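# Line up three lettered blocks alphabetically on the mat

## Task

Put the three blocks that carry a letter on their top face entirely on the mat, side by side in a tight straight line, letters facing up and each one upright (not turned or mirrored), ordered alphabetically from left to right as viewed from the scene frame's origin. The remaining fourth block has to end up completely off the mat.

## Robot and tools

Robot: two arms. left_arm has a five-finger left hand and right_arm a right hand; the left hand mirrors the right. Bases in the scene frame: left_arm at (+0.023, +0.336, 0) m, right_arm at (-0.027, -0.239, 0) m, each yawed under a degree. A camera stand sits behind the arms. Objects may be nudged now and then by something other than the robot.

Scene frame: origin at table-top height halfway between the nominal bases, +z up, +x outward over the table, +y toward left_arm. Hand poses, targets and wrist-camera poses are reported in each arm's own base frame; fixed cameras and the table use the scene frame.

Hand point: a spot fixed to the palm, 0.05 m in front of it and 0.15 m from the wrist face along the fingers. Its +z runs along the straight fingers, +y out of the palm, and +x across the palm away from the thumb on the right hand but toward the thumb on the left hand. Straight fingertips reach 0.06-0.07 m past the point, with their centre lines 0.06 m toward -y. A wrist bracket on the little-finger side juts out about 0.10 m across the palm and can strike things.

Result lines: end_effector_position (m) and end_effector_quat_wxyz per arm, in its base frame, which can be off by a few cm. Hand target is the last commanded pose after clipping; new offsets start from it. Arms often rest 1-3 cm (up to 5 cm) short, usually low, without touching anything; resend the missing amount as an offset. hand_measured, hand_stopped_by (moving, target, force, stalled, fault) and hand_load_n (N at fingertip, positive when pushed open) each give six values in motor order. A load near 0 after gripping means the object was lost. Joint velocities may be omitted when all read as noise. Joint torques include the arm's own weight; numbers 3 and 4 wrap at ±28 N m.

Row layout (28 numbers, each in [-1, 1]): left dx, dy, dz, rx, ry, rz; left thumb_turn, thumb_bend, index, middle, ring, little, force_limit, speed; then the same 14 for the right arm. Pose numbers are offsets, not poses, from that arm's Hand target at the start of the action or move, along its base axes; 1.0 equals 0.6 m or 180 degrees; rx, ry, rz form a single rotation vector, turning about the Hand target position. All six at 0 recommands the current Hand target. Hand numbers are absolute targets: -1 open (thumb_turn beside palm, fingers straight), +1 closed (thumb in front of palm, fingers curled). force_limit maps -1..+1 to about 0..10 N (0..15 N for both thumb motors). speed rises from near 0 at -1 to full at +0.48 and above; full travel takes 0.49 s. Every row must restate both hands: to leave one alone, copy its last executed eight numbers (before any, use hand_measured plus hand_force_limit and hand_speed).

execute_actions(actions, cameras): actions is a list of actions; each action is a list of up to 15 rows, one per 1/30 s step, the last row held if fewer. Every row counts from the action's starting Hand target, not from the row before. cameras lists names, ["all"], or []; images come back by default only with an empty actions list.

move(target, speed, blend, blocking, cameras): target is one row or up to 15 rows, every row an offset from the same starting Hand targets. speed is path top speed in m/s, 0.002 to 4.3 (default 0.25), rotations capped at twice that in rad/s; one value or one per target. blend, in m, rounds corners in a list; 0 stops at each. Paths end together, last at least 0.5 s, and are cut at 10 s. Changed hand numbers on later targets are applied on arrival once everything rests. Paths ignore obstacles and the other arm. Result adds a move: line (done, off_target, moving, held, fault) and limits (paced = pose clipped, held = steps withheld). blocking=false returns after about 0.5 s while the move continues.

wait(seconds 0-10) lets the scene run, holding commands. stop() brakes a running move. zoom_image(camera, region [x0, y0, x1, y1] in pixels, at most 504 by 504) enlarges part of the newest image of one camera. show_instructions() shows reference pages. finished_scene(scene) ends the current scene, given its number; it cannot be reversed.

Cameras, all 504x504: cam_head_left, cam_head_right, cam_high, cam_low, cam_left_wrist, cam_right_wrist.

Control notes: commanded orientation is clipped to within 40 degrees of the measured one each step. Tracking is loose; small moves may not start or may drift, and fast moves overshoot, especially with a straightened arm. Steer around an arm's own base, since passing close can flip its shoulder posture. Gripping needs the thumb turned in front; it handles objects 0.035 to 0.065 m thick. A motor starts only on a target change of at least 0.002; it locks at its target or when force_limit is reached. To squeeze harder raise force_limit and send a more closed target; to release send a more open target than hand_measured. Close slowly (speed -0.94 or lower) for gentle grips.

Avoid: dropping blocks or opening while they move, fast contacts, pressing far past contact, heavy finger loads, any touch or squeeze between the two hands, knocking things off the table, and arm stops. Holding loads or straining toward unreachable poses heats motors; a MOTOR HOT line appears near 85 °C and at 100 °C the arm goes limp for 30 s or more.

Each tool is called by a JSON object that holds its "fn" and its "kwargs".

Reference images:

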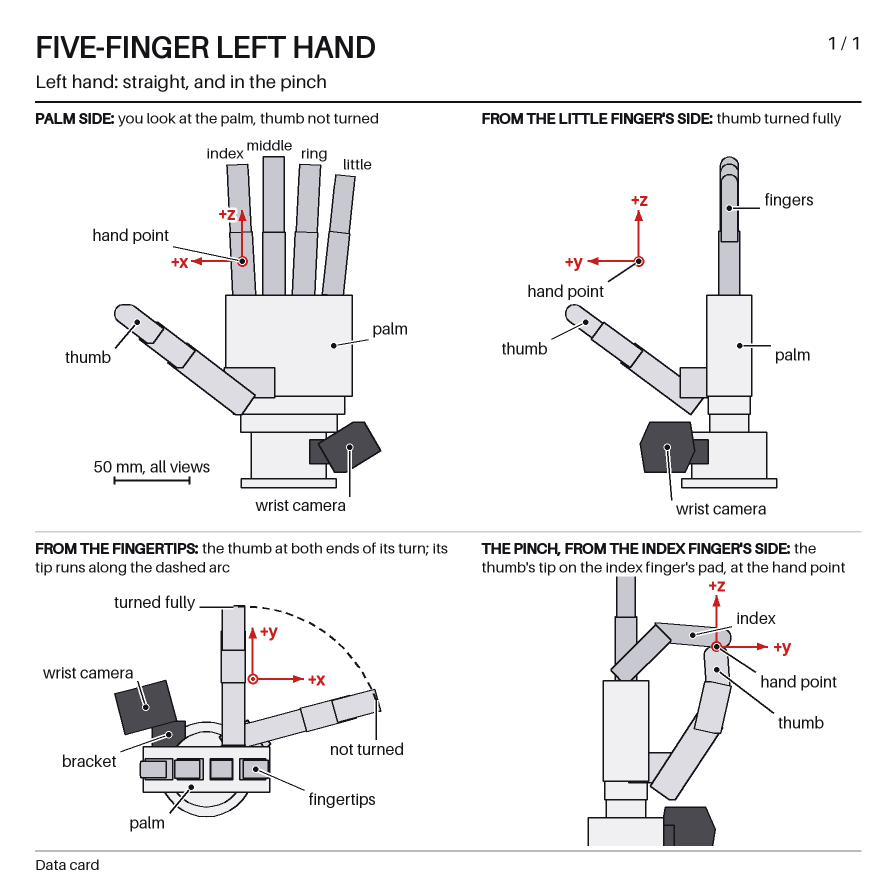

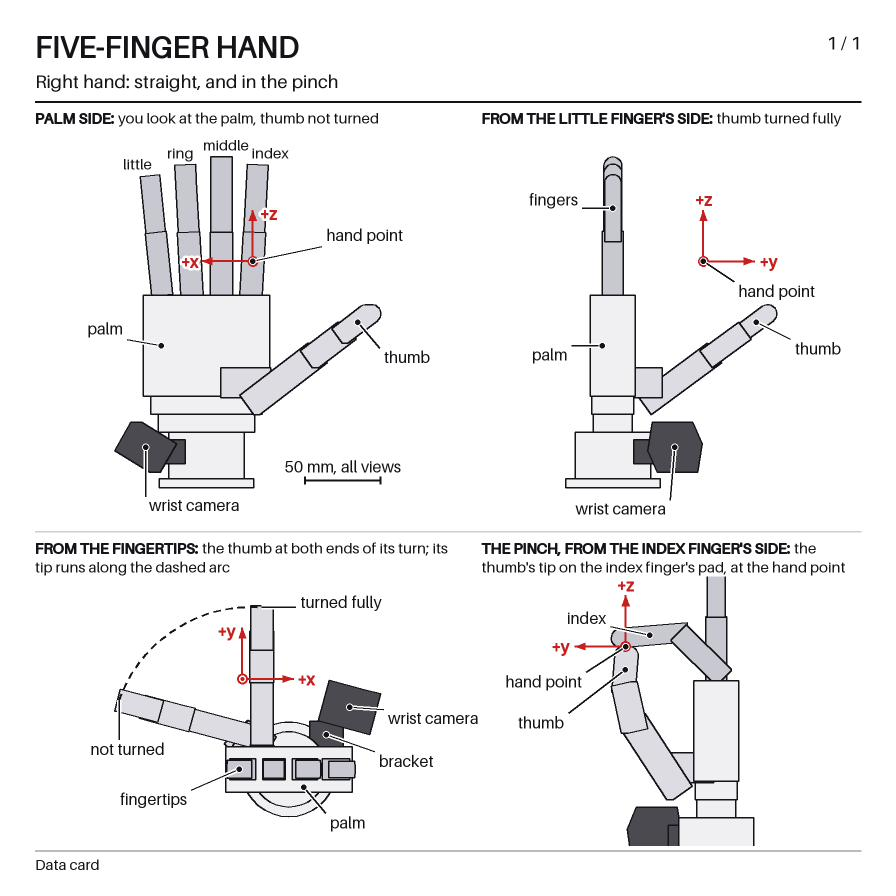

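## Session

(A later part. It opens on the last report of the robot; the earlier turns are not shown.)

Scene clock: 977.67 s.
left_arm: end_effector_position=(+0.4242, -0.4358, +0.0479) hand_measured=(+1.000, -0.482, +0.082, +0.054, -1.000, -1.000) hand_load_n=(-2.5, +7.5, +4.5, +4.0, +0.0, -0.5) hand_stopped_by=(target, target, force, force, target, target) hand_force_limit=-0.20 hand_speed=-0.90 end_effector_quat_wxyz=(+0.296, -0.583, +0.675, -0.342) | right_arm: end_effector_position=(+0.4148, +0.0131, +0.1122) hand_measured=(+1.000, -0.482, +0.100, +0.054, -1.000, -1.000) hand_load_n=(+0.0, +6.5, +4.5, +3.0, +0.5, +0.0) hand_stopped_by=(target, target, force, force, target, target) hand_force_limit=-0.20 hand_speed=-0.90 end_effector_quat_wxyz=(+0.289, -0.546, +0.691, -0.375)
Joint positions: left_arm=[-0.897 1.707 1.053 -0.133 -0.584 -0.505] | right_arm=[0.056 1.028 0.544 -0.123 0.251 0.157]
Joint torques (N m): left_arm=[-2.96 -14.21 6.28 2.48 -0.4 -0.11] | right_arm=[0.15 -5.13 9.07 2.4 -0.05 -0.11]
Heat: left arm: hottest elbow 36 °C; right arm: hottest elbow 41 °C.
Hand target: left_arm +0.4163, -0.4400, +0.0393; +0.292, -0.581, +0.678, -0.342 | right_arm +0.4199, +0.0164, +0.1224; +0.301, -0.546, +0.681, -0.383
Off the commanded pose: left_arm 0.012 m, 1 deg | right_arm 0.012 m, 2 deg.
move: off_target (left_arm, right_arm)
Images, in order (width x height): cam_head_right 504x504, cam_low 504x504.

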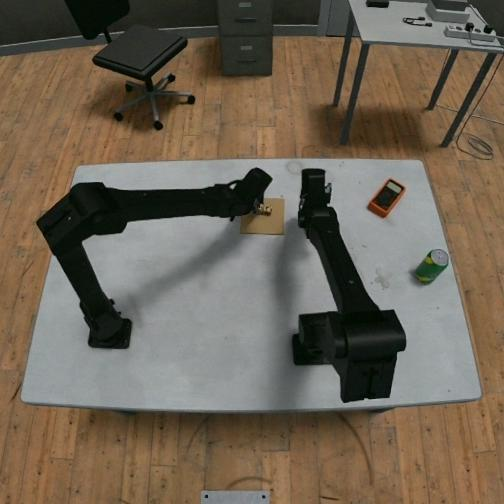

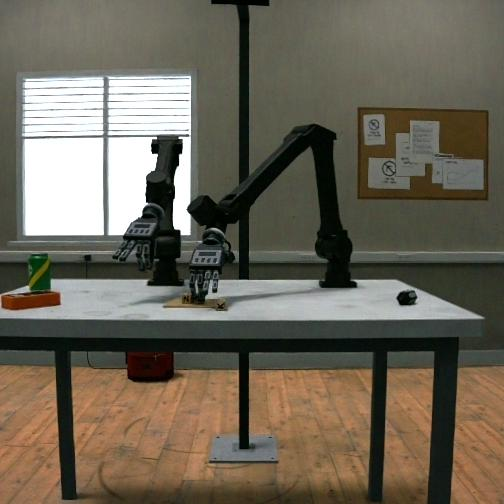

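{"fn": "move", "kwargs": {"target": [[0.002,0.0,0.012,0,0,0,1,-0.48,0.8,0.8,-1,-1,-0.2,-0.9,0.0,0,0.0,0,0,0,1,-0.48,0.8,0.8,-1,-1,-0.2,-0.9],[0.0,-0.02,0.008,0,0,0,1,-0.48,0.8,0.8,-1,-1,-0.2,-0.9,0.0,0,0.0,0,0,0,1,-0.48,0.8,0.8,-1,-1,-0.2,-0.9]], "speed": 0.06, "cameras": ["cam_low","cam_head_right"]}}

{"fn": "zoom_image", "kwargs": {"camera": "cam_head_right", "region": [240, 190, 290, 240]}}

{"fn": "zoom_image", "kwargs": {"camera": "cam_low", "region": [160, 280, 220, 320]}}

Scene clock: 983.03 s.
left_arm: end_effector_position=(+0.4181, -0.4416, +0.0483) hand_measured=(+1.000, -0.482, +0.082, +0.054, -1.000, -1.000) hand_load_n=(-2.5, +7.5, +4.5, +4.5, +0.0, +0.0) hand_stopped_by=(target, target, force, force, target, target) hand_force_limit=-0.20 hand_speed=-0.90 end_effector_quat_wxyz=(+0.295, -0.583, +0.675, -0.344) | right_arm: end_effector_position=(+0.4148, +0.0131, +0.1122) hand_measured=(+1.000, -0.482, +0.100, +0.054, -1.000, -1.000) hand_load_n=(+0.0, +6.5, +4.5, +3.0, +0.0, +0.0) hand_stopped_by=(target, target, force, force, target, target) hand_force_limit=-0.20 hand_speed=-0.90 end_effector_quat_wxyz=(+0.289, -0.546, +0.691, -0.375)
Joint positions: left_arm=[-0.914 1.707 1.053 -0.136 -0.593 -0.517] | right_arm=[0.056 1.028 0.544 -0.123 0.251 0.157]
Joint torques (N m): left_arm=[-2.78 -13.04 8.84 1.28 -0.41 -0.11] | right_arm=[0.03 -5.01 9.06 2.36 -0.05 -0.11]
Heat: left arm: hottest elbow 35 °C; right arm: hottest elbow 42 °C.
Hand target: left_arm +0.4163, -0.4521, +0.0441; +0.292, -0.581, +0.678, -0.342 | right_arm +0.4199, +0.0164, +0.1224; +0.301, -0.546, +0.681, -0.383
Off the commanded pose: left_arm 0.011 m, 1 deg | right_arm 0.012 m, 2 deg.
move: off_target (left_arm, right_arm)
Images, in order (width x height): cam_head_right 504x504, cam_low 504x504.

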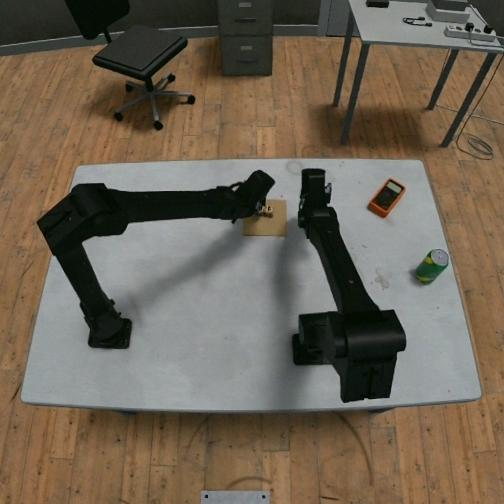

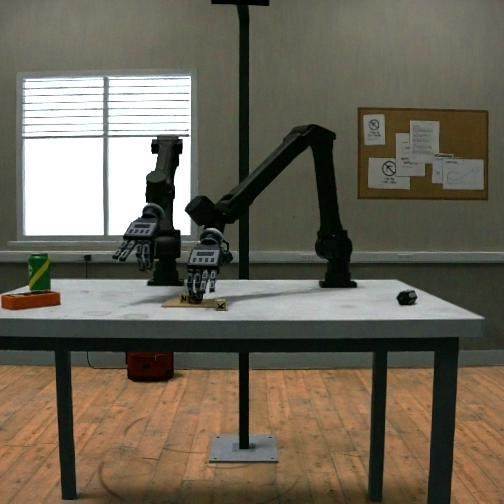

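Scaled by 10.080 from the camera's 504x504 image, which has a finer 720x720 frame.

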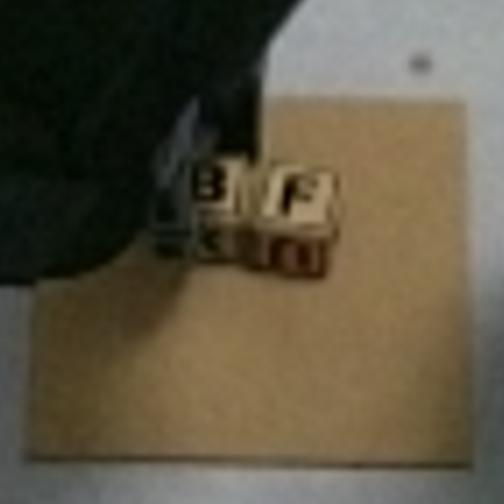

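Scaled by 8.400 from the camera's 504x504 image, which has a finer 720x720 frame.

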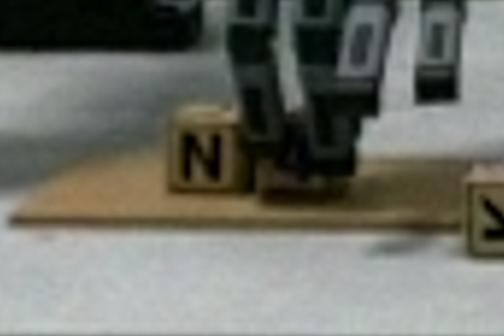

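{"fn": "move", "kwargs": {"target": [[0.008,0.0,0.03,0,0,0,1,-0.48,0.8,0.8,-1,-1,-0.2,-0.9,0.0,0,0.0,0,0,0,1,-0.48,0.8,0.8,-1,-1,-0.2,-0.9],[0.008,-0.018,0.03,0,0,0,1,-0.48,0.8,0.8,-1,-1,-0.2,-0.9,0.0,0,0.0,0,0,0,1,-0.48,0.8,0.8,-1,-1,-0.2,-0.9]], "speed": 0.06, "cameras": ["cam_low","cam_head_right"]}}

{"fn": "zoom_image", "kwargs": {"camera": "cam_head_right", "region": [240, 190, 290, 240]}}

{"fn": "zoom_image", "kwargs": {"camera": "cam_low", "region": [160, 280, 220, 320]}}

Scene clock: 992.80 s.
left_arm: end_effector_position=(+0.4155, -0.4433, +0.0519) hand_measured=(+1.000, -0.482, +0.082, +0.054, -1.000, -1.000) hand_load_n=(-1.5, +6.5, +3.5, +4.0, +0.0, +0.0) hand_stopped_by=(target, target, force, force, target, target) hand_force_limit=-0.20 hand_speed=-0.90 end_effector_quat_wxyz=(+0.295, -0.582, +0.682, -0.331) | right_arm: end_effector_position=(+0.4148, +0.0131, +0.1122) hand_measured=(+1.000, -0.482, +0.100, +0.054, -1.000, -1.000) hand_load_n=(+0.0, +6.5, +4.5, +2.5, +0.0, +0.0) hand_stopped_by=(target, target, force, force, target, target) hand_force_limit=-0.20 hand_speed=-0.90 end_effector_quat_wxyz=(+0.289, -0.546, +0.691, -0.375)
Joint positions: left_arm=[-0.919 1.707 1.081 -0.197 -0.595 -0.522] | right_arm=[0.056 1.028 0.544 -0.123 0.251 0.157]
Joint torques (N m): left_arm=[-2.96 -13.45 10.76 1.31 -0.49 -0.11] | right_arm=[0.15 -5.07 9.05 2.36 -0.05 -0.11]
Heat: left arm: hottest elbow 35 °C; right arm: hottest elbow 42 °C.
Hand target: left_arm +0.4210, -0.4628, +0.0621; +0.292, -0.581, +0.678, -0.342 | right_arm +0.4199, +0.0164, +0.1224; +0.301, -0.546, +0.681, -0.383
Off the commanded pose: left_arm 0.023 m, 1 deg | right_arm 0.012 m, 2 deg.
move: off_target (left_arm, right_arm)
Images, in order (width x height): cam_head_right 504x504, cam_low 504x504.

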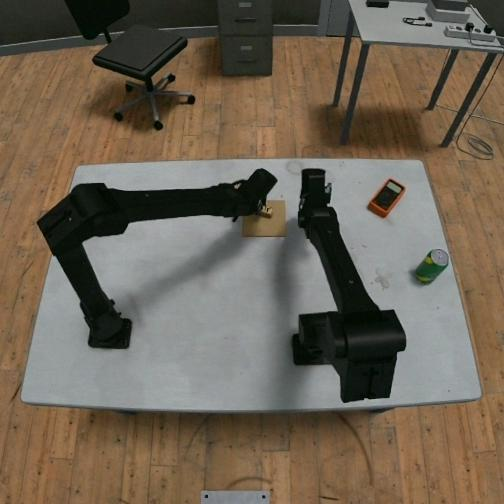

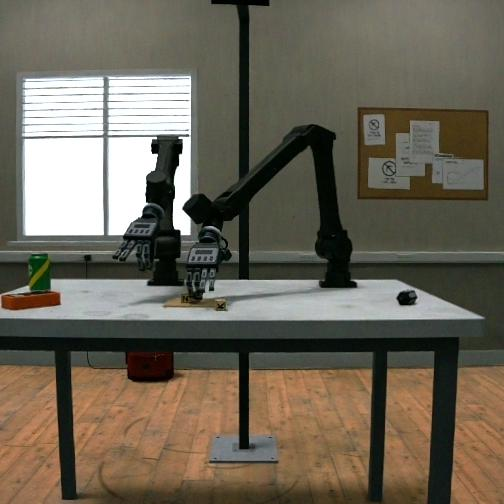

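Scaled by 10.080 from the camera's 504x504 image, which has a finer 720x720 frame.

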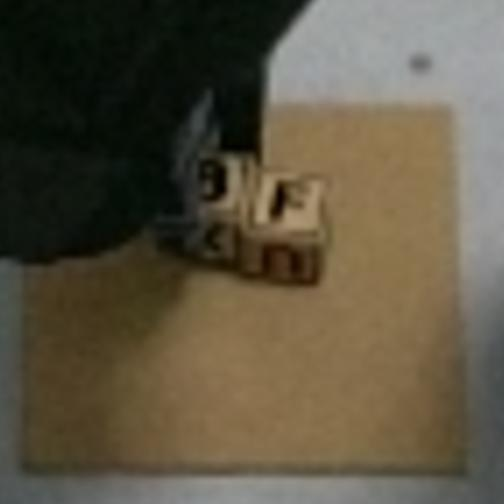

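Scaled by 8.400 from the camera's 504x504 image, which has a finer 720x720 frame.

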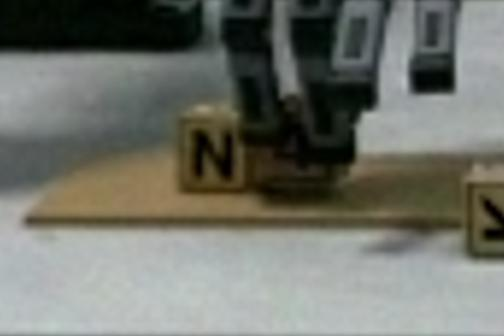

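{"fn": "move", "kwargs": {"target": [[-0.004,0.018,-0.022,0,0,0,1,-0.48,0.8,0.8,-1,-1,-0.2,-0.9,0.0,0,0.0,0,0,0,1,-0.48,0.8,0.8,-1,-1,-0.2,-0.9]], "speed": 0.06, "cameras": ["cam_low","cam_head_right"]}}

{"fn": "zoom_image", "kwargs": {"camera": "cam_head_right", "region": [240, 190, 290, 240]}}

{"fn": "zoom_image", "kwargs": {"camera": "cam_low", "region": [160, 280, 220, 320]}}

Scene clock: 997.87 s.
left_arm: end_effector_position=(+0.4180, -0.4468, +0.0549) hand_measured=(+1.000, -0.482, +0.082, +0.054, -1.000, -1.000) hand_load_n=(-1.5, +7.0, +3.5, +4.0, +0.0, +0.0) hand_stopped_by=(target, target, force, force, target, target) hand_force_limit=-0.20 hand_speed=-0.90 end_effector_quat_wxyz=(+0.294, -0.582, +0.677, -0.340) | right_arm: end_effector_position=(+0.4148, +0.0131, +0.1122) hand_measured=(+1.000, -0.482, +0.100, +0.054, -1.000, -1.000) hand_load_n=(+0.0, +6.5, +4.5, +2.5, +0.0, -0.5) hand_stopped_by=(target, target, force, force, target, target) hand_force_limit=-0.20 hand_speed=-0.90 end_effector_quat_wxyz=(+0.289, -0.546, +0.691, -0.375)
Joint positions: left_arm=[-0.919 1.707 1.081 -0.177 -0.594 -0.523] | right_arm=[0.056 1.028 0.544 -0.123 0.251 0.157]
Joint torques (N m): left_arm=[-2.14 -13.63 7.53 2.48 -0.29 -0.04] | right_arm=[-0.03 -5.01 9.03 2.37 -0.06 -0.11]
Heat: left arm: hottest elbow 35 °C; right arm: hottest elbow 42 °C.
Hand target: left_arm +0.4186, -0.4521, +0.0489; +0.292, -0.581, +0.678, -0.342 | right_arm +0.4199, +0.0164, +0.1224; +0.301, -0.546, +0.681, -0.383
Off the commanded pose: left_arm 0.008 m, 0 deg | right_arm 0.012 m, 2 deg.
move: off_target (right_arm)
Images, in order (width x height): cam_head_right 504x504, cam_low 504x504.

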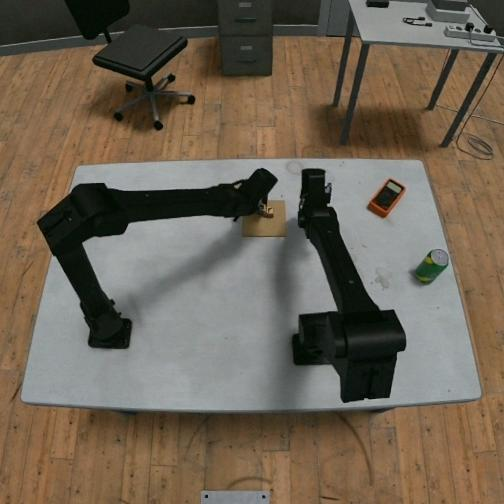

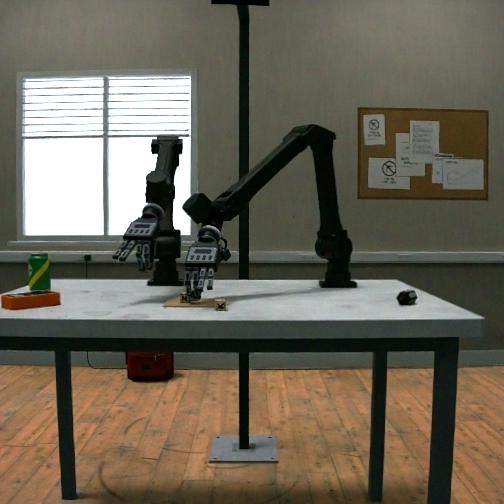

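Scaled by 10.080 from the camera's 504x504 image, which has a finer 720x720 frame.

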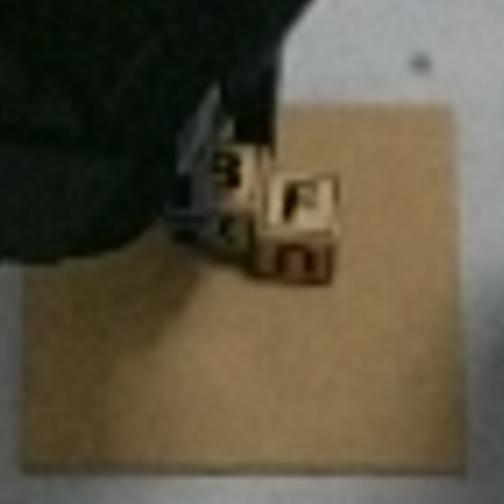

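Scaled by 8.400 from the camera's 504x504 image, which has a finer 720x720 frame.

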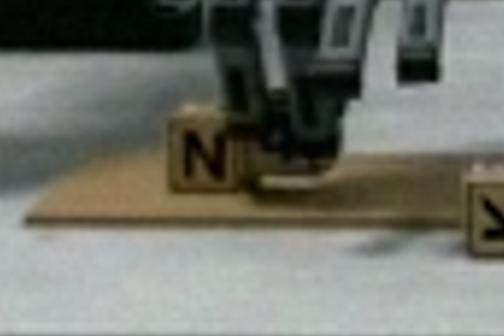

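{"fn": "move", "kwargs": {"target": [[-0.006,0.01,-0.016,0,0,0,1,-0.48,0.8,0.8,-1,-1,-0.2,-0.9,0.0,0,0.0,0,0,0,1,-0.48,0.8,0.8,-1,-1,-0.2,-0.9]], "speed": 0.06, "cameras": ["cam_low","cam_head_right"]}}

{"fn": "zoom_image", "kwargs": {"camera": "cam_head_right", "region": [240, 190, 290, 240]}}

{"fn": "zoom_image", "kwargs": {"camera": "cam_low", "region": [160, 280, 220, 320]}}

Scene clock: 1002.70 s.
left_arm: end_effector_position=(+0.4166, -0.4454, +0.0506) hand_measured=(+1.000, -0.482, +0.082, +0.054, -1.000, -1.000) hand_load_n=(-1.5, +6.5, +3.5, +4.0, +0.0, +0.0) hand_stopped_by=(target, target, force, force, target, target) hand_force_limit=-0.20 hand_speed=-0.90 end_effector_quat_wxyz=(+0.293, -0.583, +0.675, -0.345) | right_arm: end_effector_position=(+0.4148, +0.0131, +0.1122) hand_measured=(+1.000, -0.482, +0.100, +0.054, -1.000, -1.000) hand_load_n=(+0.0, +6.5, +4.5, +2.5, +0.0, +0.0) hand_stopped_by=(target, target, force, force, target, target) hand_force_limit=-0.20 hand_speed=-0.90 end_effector_quat_wxyz=(+0.289, -0.546, +0.691, -0.375)
Joint positions: left_arm=[-0.919 1.707 1.061 -0.145 -0.593 -0.523] | right_arm=[0.056 1.028 0.544 -0.123 0.251 0.157]
Joint torques (N m): left_arm=[-2.02 -13.45 6.68 2.4 -0.3 -0.02] | right_arm=[0.09 -5.01 9.09 2.37 -0.05 -0.11]
Heat: left arm: hottest elbow 35 °C; right arm: hottest elbow 42 °C.
Hand target: left_arm +0.4151, -0.4461, +0.0393; +0.292, -0.581, +0.678, -0.342 | right_arm +0.4199, +0.0164, +0.1224; +0.301, -0.546, +0.681, -0.383
Off the commanded pose: left_arm 0.011 m, 1 deg | right_arm 0.012 m, 2 deg.
move: off_target (left_arm, right_arm)
Images, in order (width x height): cam_head_right 504x504, cam_low 504x504.

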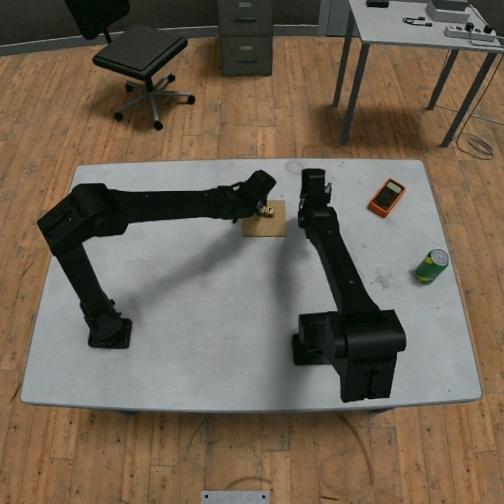

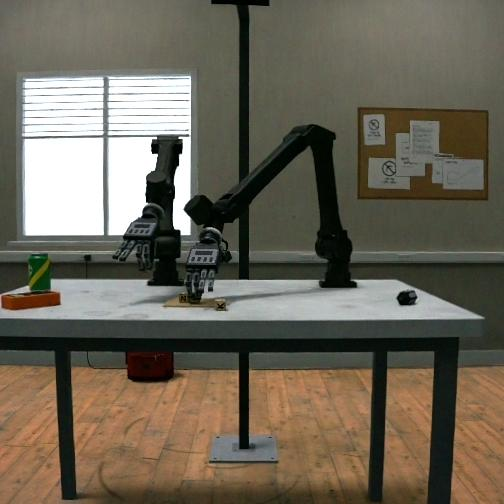

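Scaled by 10.080 from the camera's 504x504 image, which has a finer 720x720 frame.

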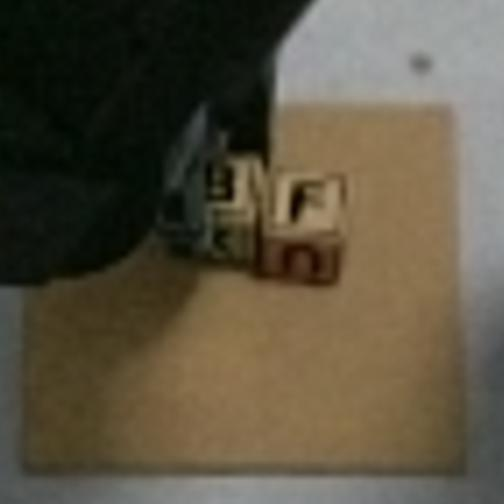

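Scaled by 8.400 from the camera's 504x504 image, which has a finer 720x720 frame.

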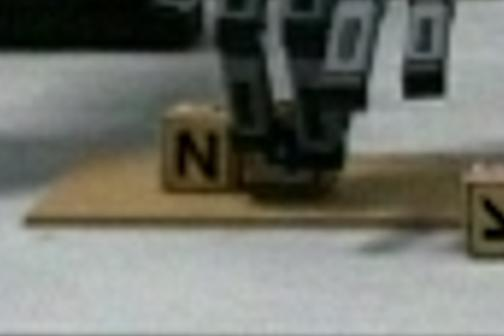

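{"fn": "move", "kwargs": {"target": [[0.0,0.003,-0.012,0,0,0,1,-0.48,0.8,0.8,-1,-1,-0.2,-0.9,0.0,0,0.0,0,0,0,1,-0.48,0.8,0.8,-1,-1,-0.2,-0.9],[0.0,0.003,-0.010,0,0,0,1,-0.48,0.03,0.0,-1,-1,-0.2,-0.95,0.0,0,0.0,0,0,0,1,-0.48,0.8,0.8,-1,-1,-0.2,-0.9],[0.0,0.003,-0.010,0,0,0,1,-0.48,-0.4,-0.4,-1,-1,-0.2,-0.8,0.0,0,0.0,0,0,0,1,-0.48,0.8,0.8,-1,-1,-0.2,-0.9],[0.03,0.0,0.1,0,0,0,1,-0.48,-0.4,-0.4,-1,-1,-0.2,-0.8,0.0,0,0.0,0,0,0,1,-0.48,0.8,0.8,-1,-1,-0.2,-0.9],[-0.2085,0.577,0.3,0,0,0,1,-0.48,-0.4,-0.4,-1,-1,-0.2,-0.8,0.0,0,0.0,0,0,0,1,-0.48,0.8,0.8,-1,-1,-0.2,-0.9]], "speed": [0.06,0.05,0.05,0.12,0.35], "blend": [0,0,0,0.01,0], "cameras": ["cam_low","cam_head_right","cam_right_wrist"]}}

{"fn": "zoom_image", "kwargs": {"camera": "cam_head_right", "region": [240, 190, 290, 240]}}

{"fn": "zoom_image", "kwargs": {"camera": "cam_low", "region": [160, 280, 220, 320]}}

Scene clock: 1024.63 s.
left_arm: end_effector_position=(+0.2907, -0.1041, +0.2160) hand_measured=(+1.000, -0.480, -0.400, -0.400, -1.000, -1.000) hand_load_n=(+0.0, +0.0, +0.0, +0.0, +0.0, +0.0) hand_stopped_by=(target, target, target, target, target, target) hand_force_limit=-0.20 hand_speed=-0.80 end_effector_quat_wxyz=(+0.289, -0.580, +0.680, -0.343) | right_arm: end_effector_position=(+0.4148, +0.0131, +0.1122) hand_measured=(+1.000, -0.482, +0.100, +0.054, -1.000, -1.000) hand_load_n=(+0.0, +6.5, +4.5, +2.5, +0.0, +0.0) hand_stopped_by=(target, target, force, force, target, target) hand_force_limit=-0.20 hand_speed=-0.90 end_effector_quat_wxyz=(+0.289, -0.546, +0.691, -0.375)
Joint positions: left_arm=[-0.291 0.591 0.661 -0.714 -0.102 -0.083] | right_arm=[0.056 1.028 0.544 -0.123 0.251 0.157]
Joint torques (N m): left_arm=[-0.91 0.21 9.55 1.58 -0.03 0.03] | right_arm=[0.26 -5.13 9.07 2.4 -0.04 -0.11]
Heat: left arm: hottest elbow 35 °C; right arm: hottest elbow 42 °C.
Hand target: left_arm +0.2900, -0.0999, +0.2193; +0.292, -0.581, +0.678, -0.342 | right_arm +0.4199, +0.0164, +0.1224; +0.301, -0.546, +0.681, -0.383
Off the commanded pose: left_arm 0.005 m, 0 deg | right_arm 0.012 m, 2 deg.
move: off_target (right_arm); target 2's new numbers were sent with left_arm's hand 0.015 m and 1 deg from that target; target 3's new numbers were sent with left_arm's hand 0.015 m and 1 deg from that target
Images, in order (width x height): cam_head_right 504x504, cam_low 504x504, cam_right_wrist 504x504.

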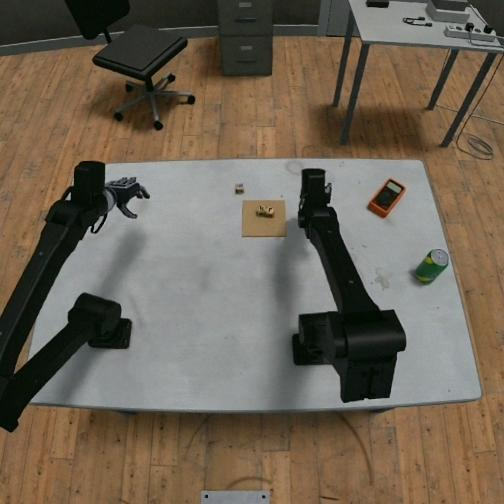

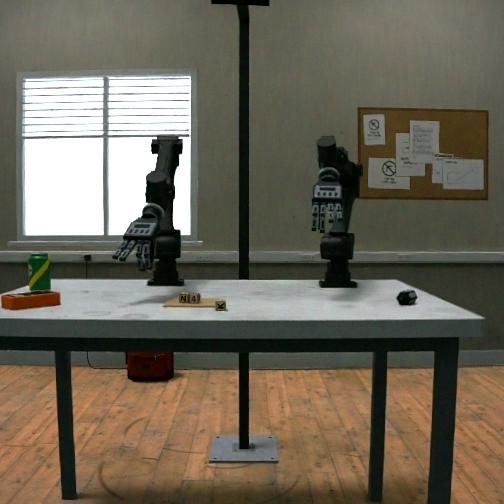

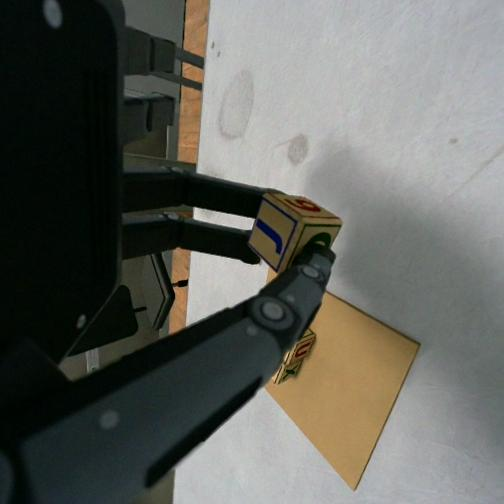

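Scaled by 10.080 from the camera's 504x504 image, which has a finer 720x720 frame.

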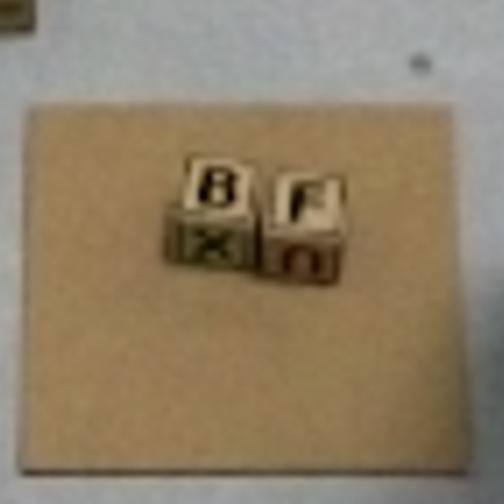

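Scaled by 8.400 from the camera's 504x504 image, which has a finer 720x720 frame.

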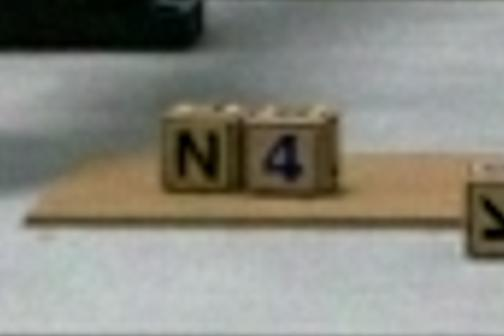

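{"fn": "move", "kwargs": {"target": [[0,0,0,0,0,0,1,-0.48,-0.4,-0.4,-1,-1,-0.2,-0.8,0.055,0.10,-0.05,0,0,0.027,1,-0.48,0.8,0.8,-1,-1,-0.2,-0.9],[0,0,0,0,0,0,1,-0.48,-0.4,-0.4,-1,-1,-0.2,-0.8,0.058,0.105,-0.105,0,0,0.027,1,-0.48,0.8,0.8,-1,-1,-0.2,-0.9]], "speed": [0.15,0.08], "cameras": ["cam_low","cam_head_left","cam_right_wrist"]}}

{"fn": "zoom_image", "kwargs": {"camera": "cam_right_wrist", "region": [180, 180, 380, 380]}}

{"fn": "zoom_image", "kwargs": {"camera": "cam_low", "region": [150, 280, 210, 320]}}

Scene clock: 1038.33 s.
left_arm: end_effector_position=(+0.2907, -0.1040, +0.2160) hand_measured=(+1.000, -0.480, -0.400, -0.400, -1.000, -1.000) hand_load_n=(+0.0, +0.0, +0.0, -0.5, +0.0, +0.0) hand_stopped_by=(target, target, target, target, target, target) hand_force_limit=-0.20 hand_speed=-0.80 end_effector_quat_wxyz=(+0.289, -0.580, +0.680, -0.343) | right_arm: end_effector_position=(+0.4519, +0.0738, +0.0619) hand_measured=(+1.000, -0.482, +0.100, +0.054, -1.000, -1.000) hand_load_n=(+0.0, +6.5, +4.5, +2.5, -0.5, +0.0) hand_stopped_by=(target, target, force, force, target, target) hand_force_limit=-0.20 hand_speed=-0.90 end_effector_quat_wxyz=(+0.313, -0.576, +0.658, -0.371)
Joint positions: left_arm=[-0.291 0.591 0.661 -0.714 -0.102 -0.082] | right_arm=[0.203 1.277 0.544 0.147 0.299 0.174]
Joint torques (N m): left_arm=[-0.97 0.09 9.5 1.57 -0.02 0.04] | right_arm=[0.44 -5.25 7.65 2.43 0.26 0.08]
Heat: left arm: hottest elbow 35 °C; right arm: hottest elbow 42 °C.
Hand target: left_arm +0.2900, -0.0999, +0.2193; +0.292, -0.581, +0.678, -0.342 | right_arm +0.4548, +0.0793, +0.0595; +0.317, -0.574, +0.658, -0.370
Off the commanded pose: left_arm 0.005 m, 0 deg | right_arm 0.007 m, 1 deg.
move: done
Images, in order (width x height): cam_head_left 504x504, cam_low 504x504, cam_right_wrist 504x504.

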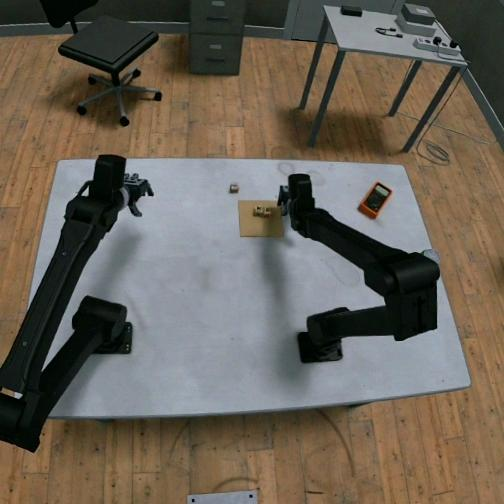

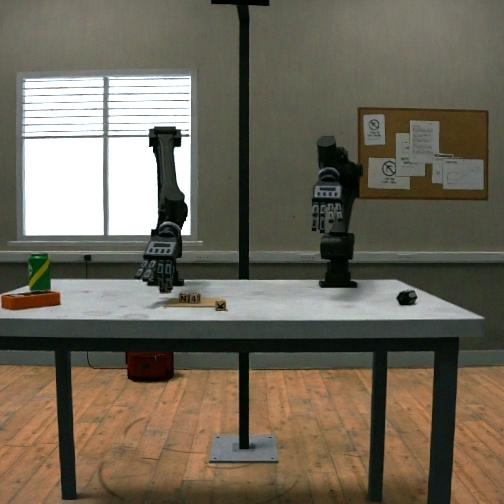

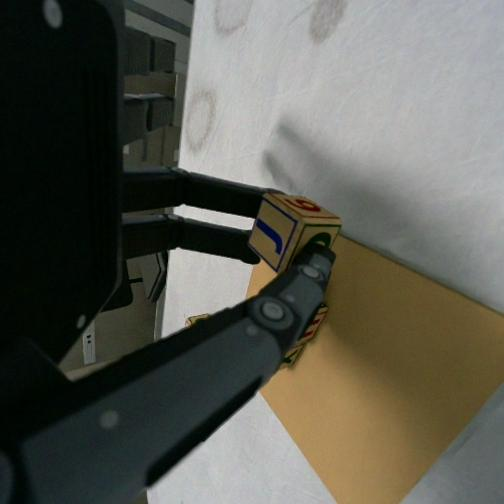

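Scaled by 2.520 from the camera's 504x504 image, which has a finer 720x720 frame.

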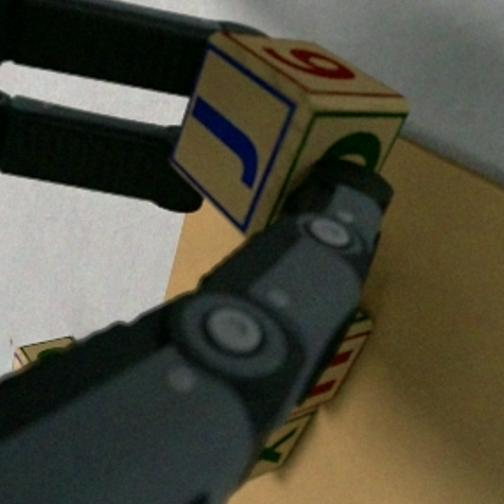

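Scaled by 8.400 from the camera's 504x504 image, which has a finer 720x720 frame.

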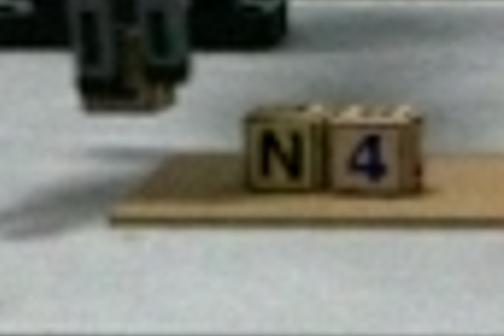

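{"fn": "move", "kwargs": {"target": [[0,0,0,0,0,0,1,-0.48,-0.4,-0.4,-1,-1,-0.2,-0.8,0.0137,0.033,0.0,0,0,0,1,-0.48,0.8,0.8,-1,-1,-0.2,-0.9],[0,0,0,0,0,0,1,-0.48,-0.4,-0.4,-1,-1,-0.2,-0.8,0.0137,0.033,-0.022,0,0,0,1,-0.48,0.8,0.8,-1,-1,-0.2,-0.9]], "speed": [0.08,0.06], "cameras": ["cam_low","cam_right_wrist"]}}

{"fn": "zoom_image", "kwargs": {"camera": "cam_right_wrist", "region": [180, 180, 380, 380]}}

{"fn": "zoom_image", "kwargs": {"camera": "cam_low", "region": [150, 280, 210, 320]}}

Scene clock: 1047.07 s.
left_arm: end_effector_position=(+0.2907, -0.1040, +0.2160) hand_measured=(+1.000, -0.480, -0.400, -0.400, -1.000, -1.000) hand_load_n=(+0.0, +0.0, +0.0, +0.0, -0.5, +0.0) hand_stopped_by=(target, target, target, target, target, target) hand_force_limit=-0.20 hand_speed=-0.80 end_effector_quat_wxyz=(+0.289, -0.580, +0.680, -0.343) | right_arm: end_effector_position=(+0.4522, +0.0918, +0.0411) hand_measured=(+1.000, -0.482, +0.100, +0.054, -1.000, -1.000) hand_load_n=(+0.0, +6.5, +4.5, +2.5, +0.0, +0.0) hand_stopped_by=(target, target, force, force, target, target) hand_force_limit=-0.20 hand_speed=-0.90 end_effector_quat_wxyz=(+0.306, -0.580, +0.659, -0.368)
Joint positions: left_arm=[-0.291 0.591 0.661 -0.714 -0.102 -0.082] | right_arm=[0.256 1.346 0.544 0.189 0.343 0.205]
Joint torques (N m): left_arm=[-0.97 0.09 9.48 1.57 -0.02 0.04] | right_arm=[0.32 -5.66 8.55 2.28 0.26 0.08]
Heat: left arm: hottest elbow 35 °C; right arm: hottest elbow 42 °C.
Hand target: left_arm +0.2900, -0.0999, +0.2193; +0.292, -0.581, +0.678, -0.342 | right_arm +0.4629, +0.0992, +0.0463; +0.317, -0.574, +0.658, -0.370
Off the commanded pose: left_arm 0.005 m, 0 deg | right_arm 0.014 m, 1 deg.
move: off_target (right_arm)
Images, in order (width x height): cam_low 504x504, cam_right_wrist 504x504.

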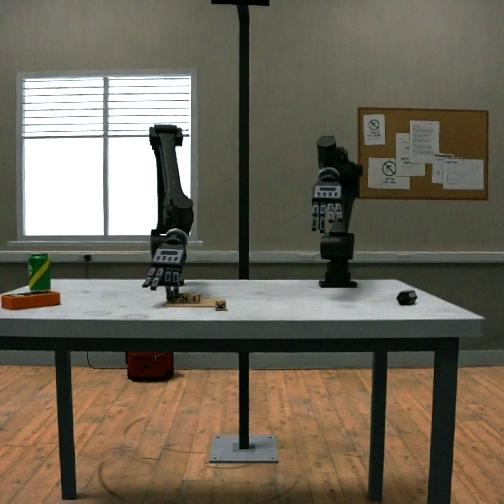

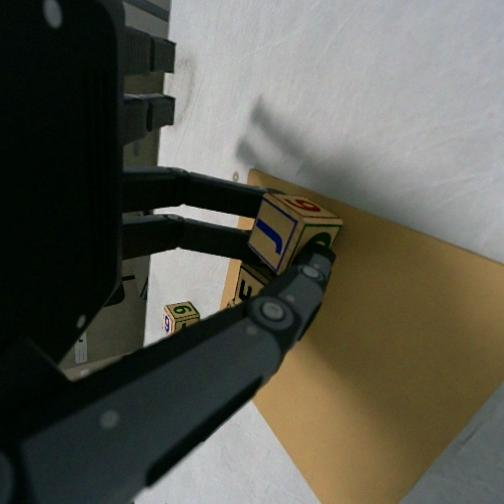

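Scaled by 2.520 from the camera's 504x504 image, which has a finer 720x720 frame.

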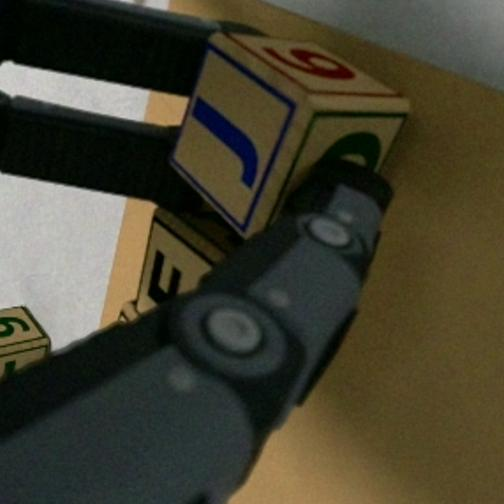

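Scaled by 8.400 from the camera's 504x504 image, which has a finer 720x720 frame.

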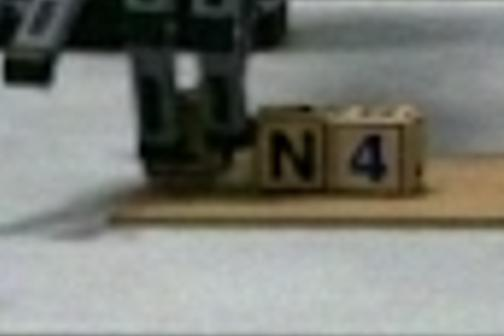

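{"fn": "move", "kwargs": {"target": [[0,0,0,0,0,0,1,-0.48,-0.4,-0.4,-1,-1,-0.2,-0.8,-0.004,-0.002,-0.014,0,0,0,1,-0.48,0.8,0.8,-1,-1,-0.2,-0.9],[0,0,0,0,0,0,1,-0.48,-0.4,-0.4,-1,-1,-0.2,-0.8,-0.004,-0.002,-0.012,0,0,0,1,-0.48,0.03,0.0,-1,-1,-0.2,-0.95],[0,0,0,0,0,0,1,-0.48,-0.4,-0.4,-1,-1,-0.2,-0.8,-0.004,-0.002,-0.012,0,0,0,1,-0.48,-0.4,-0.4,-1,-1,-0.2,-0.8]], "speed": 0.06, "cameras": ["cam_low","cam_right_wrist"]}}

{"fn": "zoom_image", "kwargs": {"camera": "cam_right_wrist", "region": [180, 180, 380, 380]}}

{"fn": "zoom_image", "kwargs": {"camera": "cam_low", "region": [150, 280, 210, 320]}}

Scene clock: 1058.23 s.
left_arm: end_effector_position=(+0.2907, -0.1040, +0.2160) hand_measured=(+1.000, -0.480, -0.400, -0.400, -1.000, -1.000) hand_load_n=(+0.0, +0.0, +0.0, +0.0, +0.0, +0.0) hand_stopped_by=(target, target, target, target, target, target) hand_force_limit=-0.20 hand_speed=-0.80 end_effector_quat_wxyz=(+0.289, -0.580, +0.680, -0.343) | right_arm: end_effector_position=(+0.4570, +0.0930, +0.0402) hand_measured=(+1.000, -0.480, -0.400, -0.400, -1.000, -1.000) hand_load_n=(+0.5, +0.0, +0.0, +0.0, -0.5, +0.0) hand_stopped_by=(target, target, target, target, target, target) hand_force_limit=-0.20 hand_speed=-0.80 end_effector_quat_wxyz=(+0.313, -0.576, +0.658, -0.371)
Joint positions: left_arm=[-0.291 0.591 0.661 -0.714 -0.102 -0.082] | right_arm=[0.256 1.362 0.544 0.222 0.343 0.205]
Joint torques (N m): left_arm=[-0.91 0.09 9.5 1.58 -0.02 0.04] | right_arm=[0.21 -6.24 7.39 2.26 0.21 0.07]
Heat: left arm: hottest elbow 35 °C; right arm: hottest elbow 42 °C.
Hand target: left_arm +0.2900, -0.0999, +0.2193; +0.292, -0.581, +0.678, -0.342 | right_arm +0.4605, +0.0980, +0.0391; +0.317, -0.574, +0.658, -0.370
Off the commanded pose: left_arm 0.005 m, 0 deg | right_arm 0.006 m, 1 deg.
move: done
Images, in order (width x height): cam_low 504x504, cam_right_wrist 504x504.

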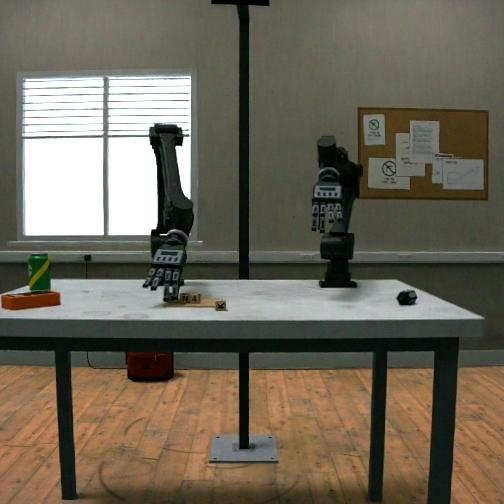

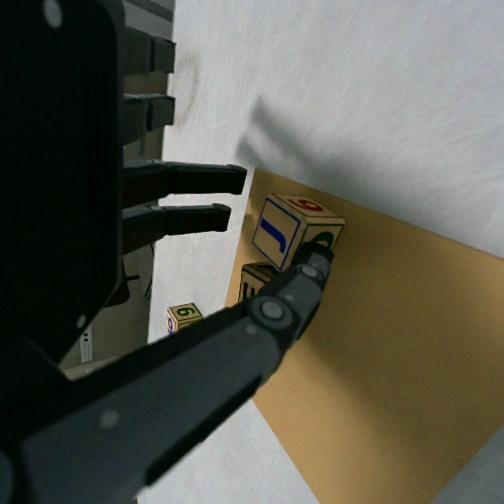

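Scaled by 2.520 from the camera's 504x504 image, which has a finer 720x720 frame.

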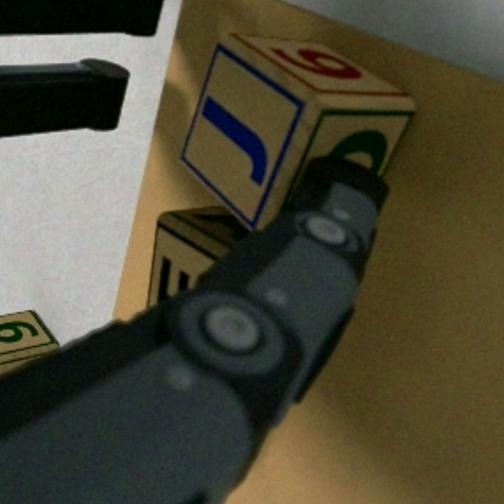

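Scaled by 8.400 from the camera's 504x504 image, which has a finer 720x720 frame.

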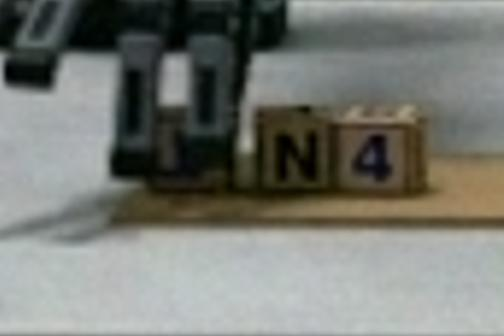

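{"fn": "move", "kwargs": {"target": [[0,0,0,0,0,0,1,-0.48,-0.4,-0.4,-1,-1,-0.2,-0.8,0.03,0.0,0.1,0,0,0,1,-0.48,-0.4,-0.4,-1,-1,-0.2,-0.8],[0,0,0,0,0,0,1,-0.48,-0.4,-0.4,-1,-1,-0.2,-0.8,-0.02,-0.22,0.11,0,0,0,1,0.0,-0.2,-0.2,-1,-1,-0.2,-0.8]], "speed": [0.12,0.25], "blend": [0.01,0], "cameras": ["cam_low","cam_head_right","cam_right_wrist"]}}

{"fn": "zoom_image", "kwargs": {"camera": "cam_head_right", "region": [240, 190, 290, 240]}}

{"fn": "zoom_image", "kwargs": {"camera": "cam_low", "region": [150, 280, 210, 320]}}

Scene clock: 1066.13 s.
left_arm: end_effector_position=(+0.2907, -0.1040, +0.2160) hand_measured=(+1.000, -0.480, -0.400, -0.400, -1.000, -1.000) hand_load_n=(+0.0, +0.0, +0.0, +0.5, +0.0, +0.0) hand_stopped_by=(target, target, target, target, target, target) hand_force_limit=-0.20 hand_speed=-0.80 end_effector_quat_wxyz=(+0.289, -0.580, +0.680, -0.343) | right_arm: end_effector_position=(+0.4505, -0.0294, +0.1014) hand_measured=(+1.000, +0.000, -0.200, -0.200, -1.000, -1.000) hand_load_n=(+0.0, +0.0, +0.0, +0.0, +0.0, +0.0) hand_stopped_by=(target, target, target, target, target, target) hand_force_limit=-0.20 hand_speed=-0.80 end_effector_quat_wxyz=(+0.319, -0.575, +0.658, -0.367)
Joint positions: left_arm=[-0.291 0.591 0.661 -0.714 -0.102 -0.082] | right_arm=[-0.13 1.168 0.582 0.031 0.006 0.002]
Joint torques (N m): left_arm=[-0.91 0.09 9.48 1.57 -0.02 0.04] | right_arm=[-1.32 -6.83 8.4 1.47 -0.18 -0.11]
Heat: left arm: hottest elbow 35 °C; right arm: hottest elbow 41 °C.
Hand target: left_arm +0.2900, -0.0999, +0.2193; +0.292, -0.581, +0.678, -0.342 | right_arm +0.4486, -0.0339, +0.1051; +0.317, -0.574, +0.657, -0.370
Off the commanded pose: left_arm 0.005 m, 0 deg | right_arm 0.006 m, 0 deg.
move: done
Images, in order (width x height): cam_head_right 504x504, cam_low 504x504, cam_right_wrist 504x504.

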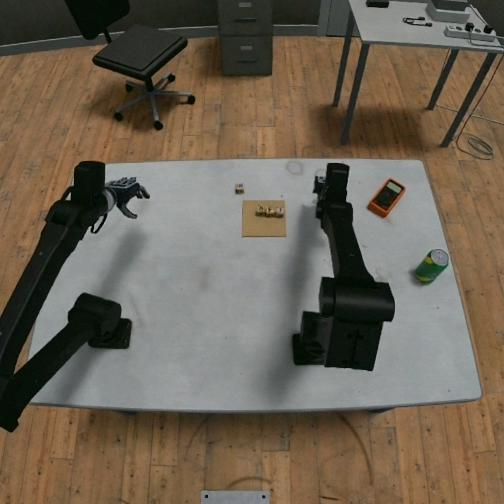

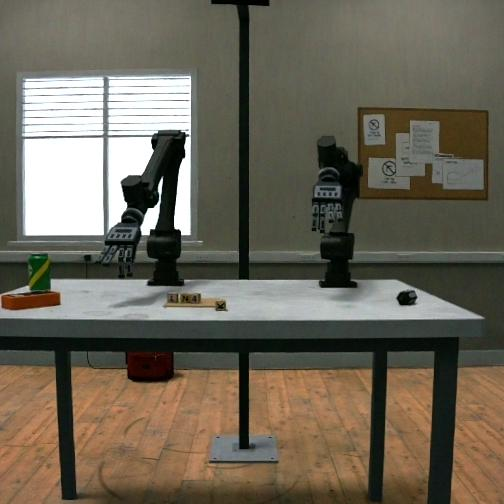

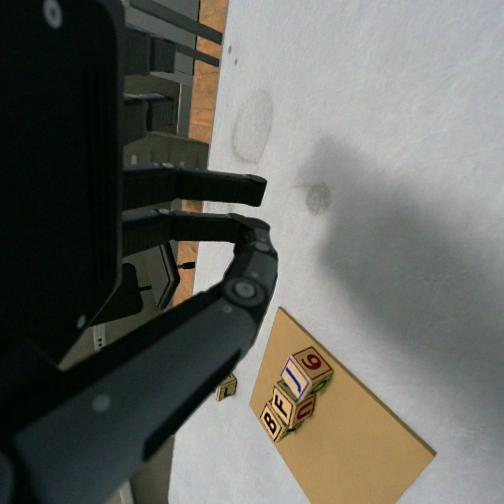

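Scaled by 10.080 from the camera's 504x504 image, which has a finer 720x720 frame.

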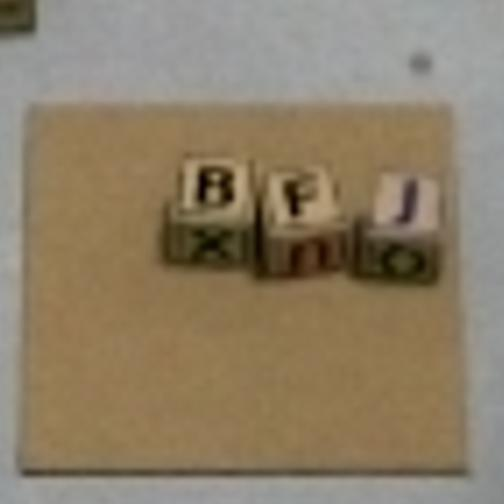

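Scaled by 8.400 from the camera's 504x504 image, which has a finer 720x720 frame.

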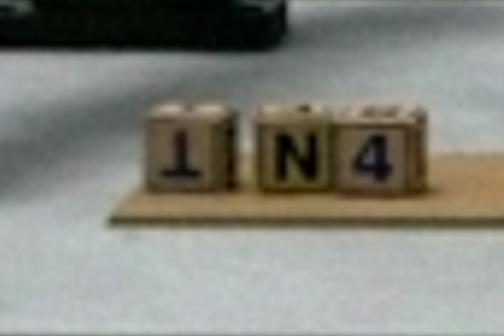

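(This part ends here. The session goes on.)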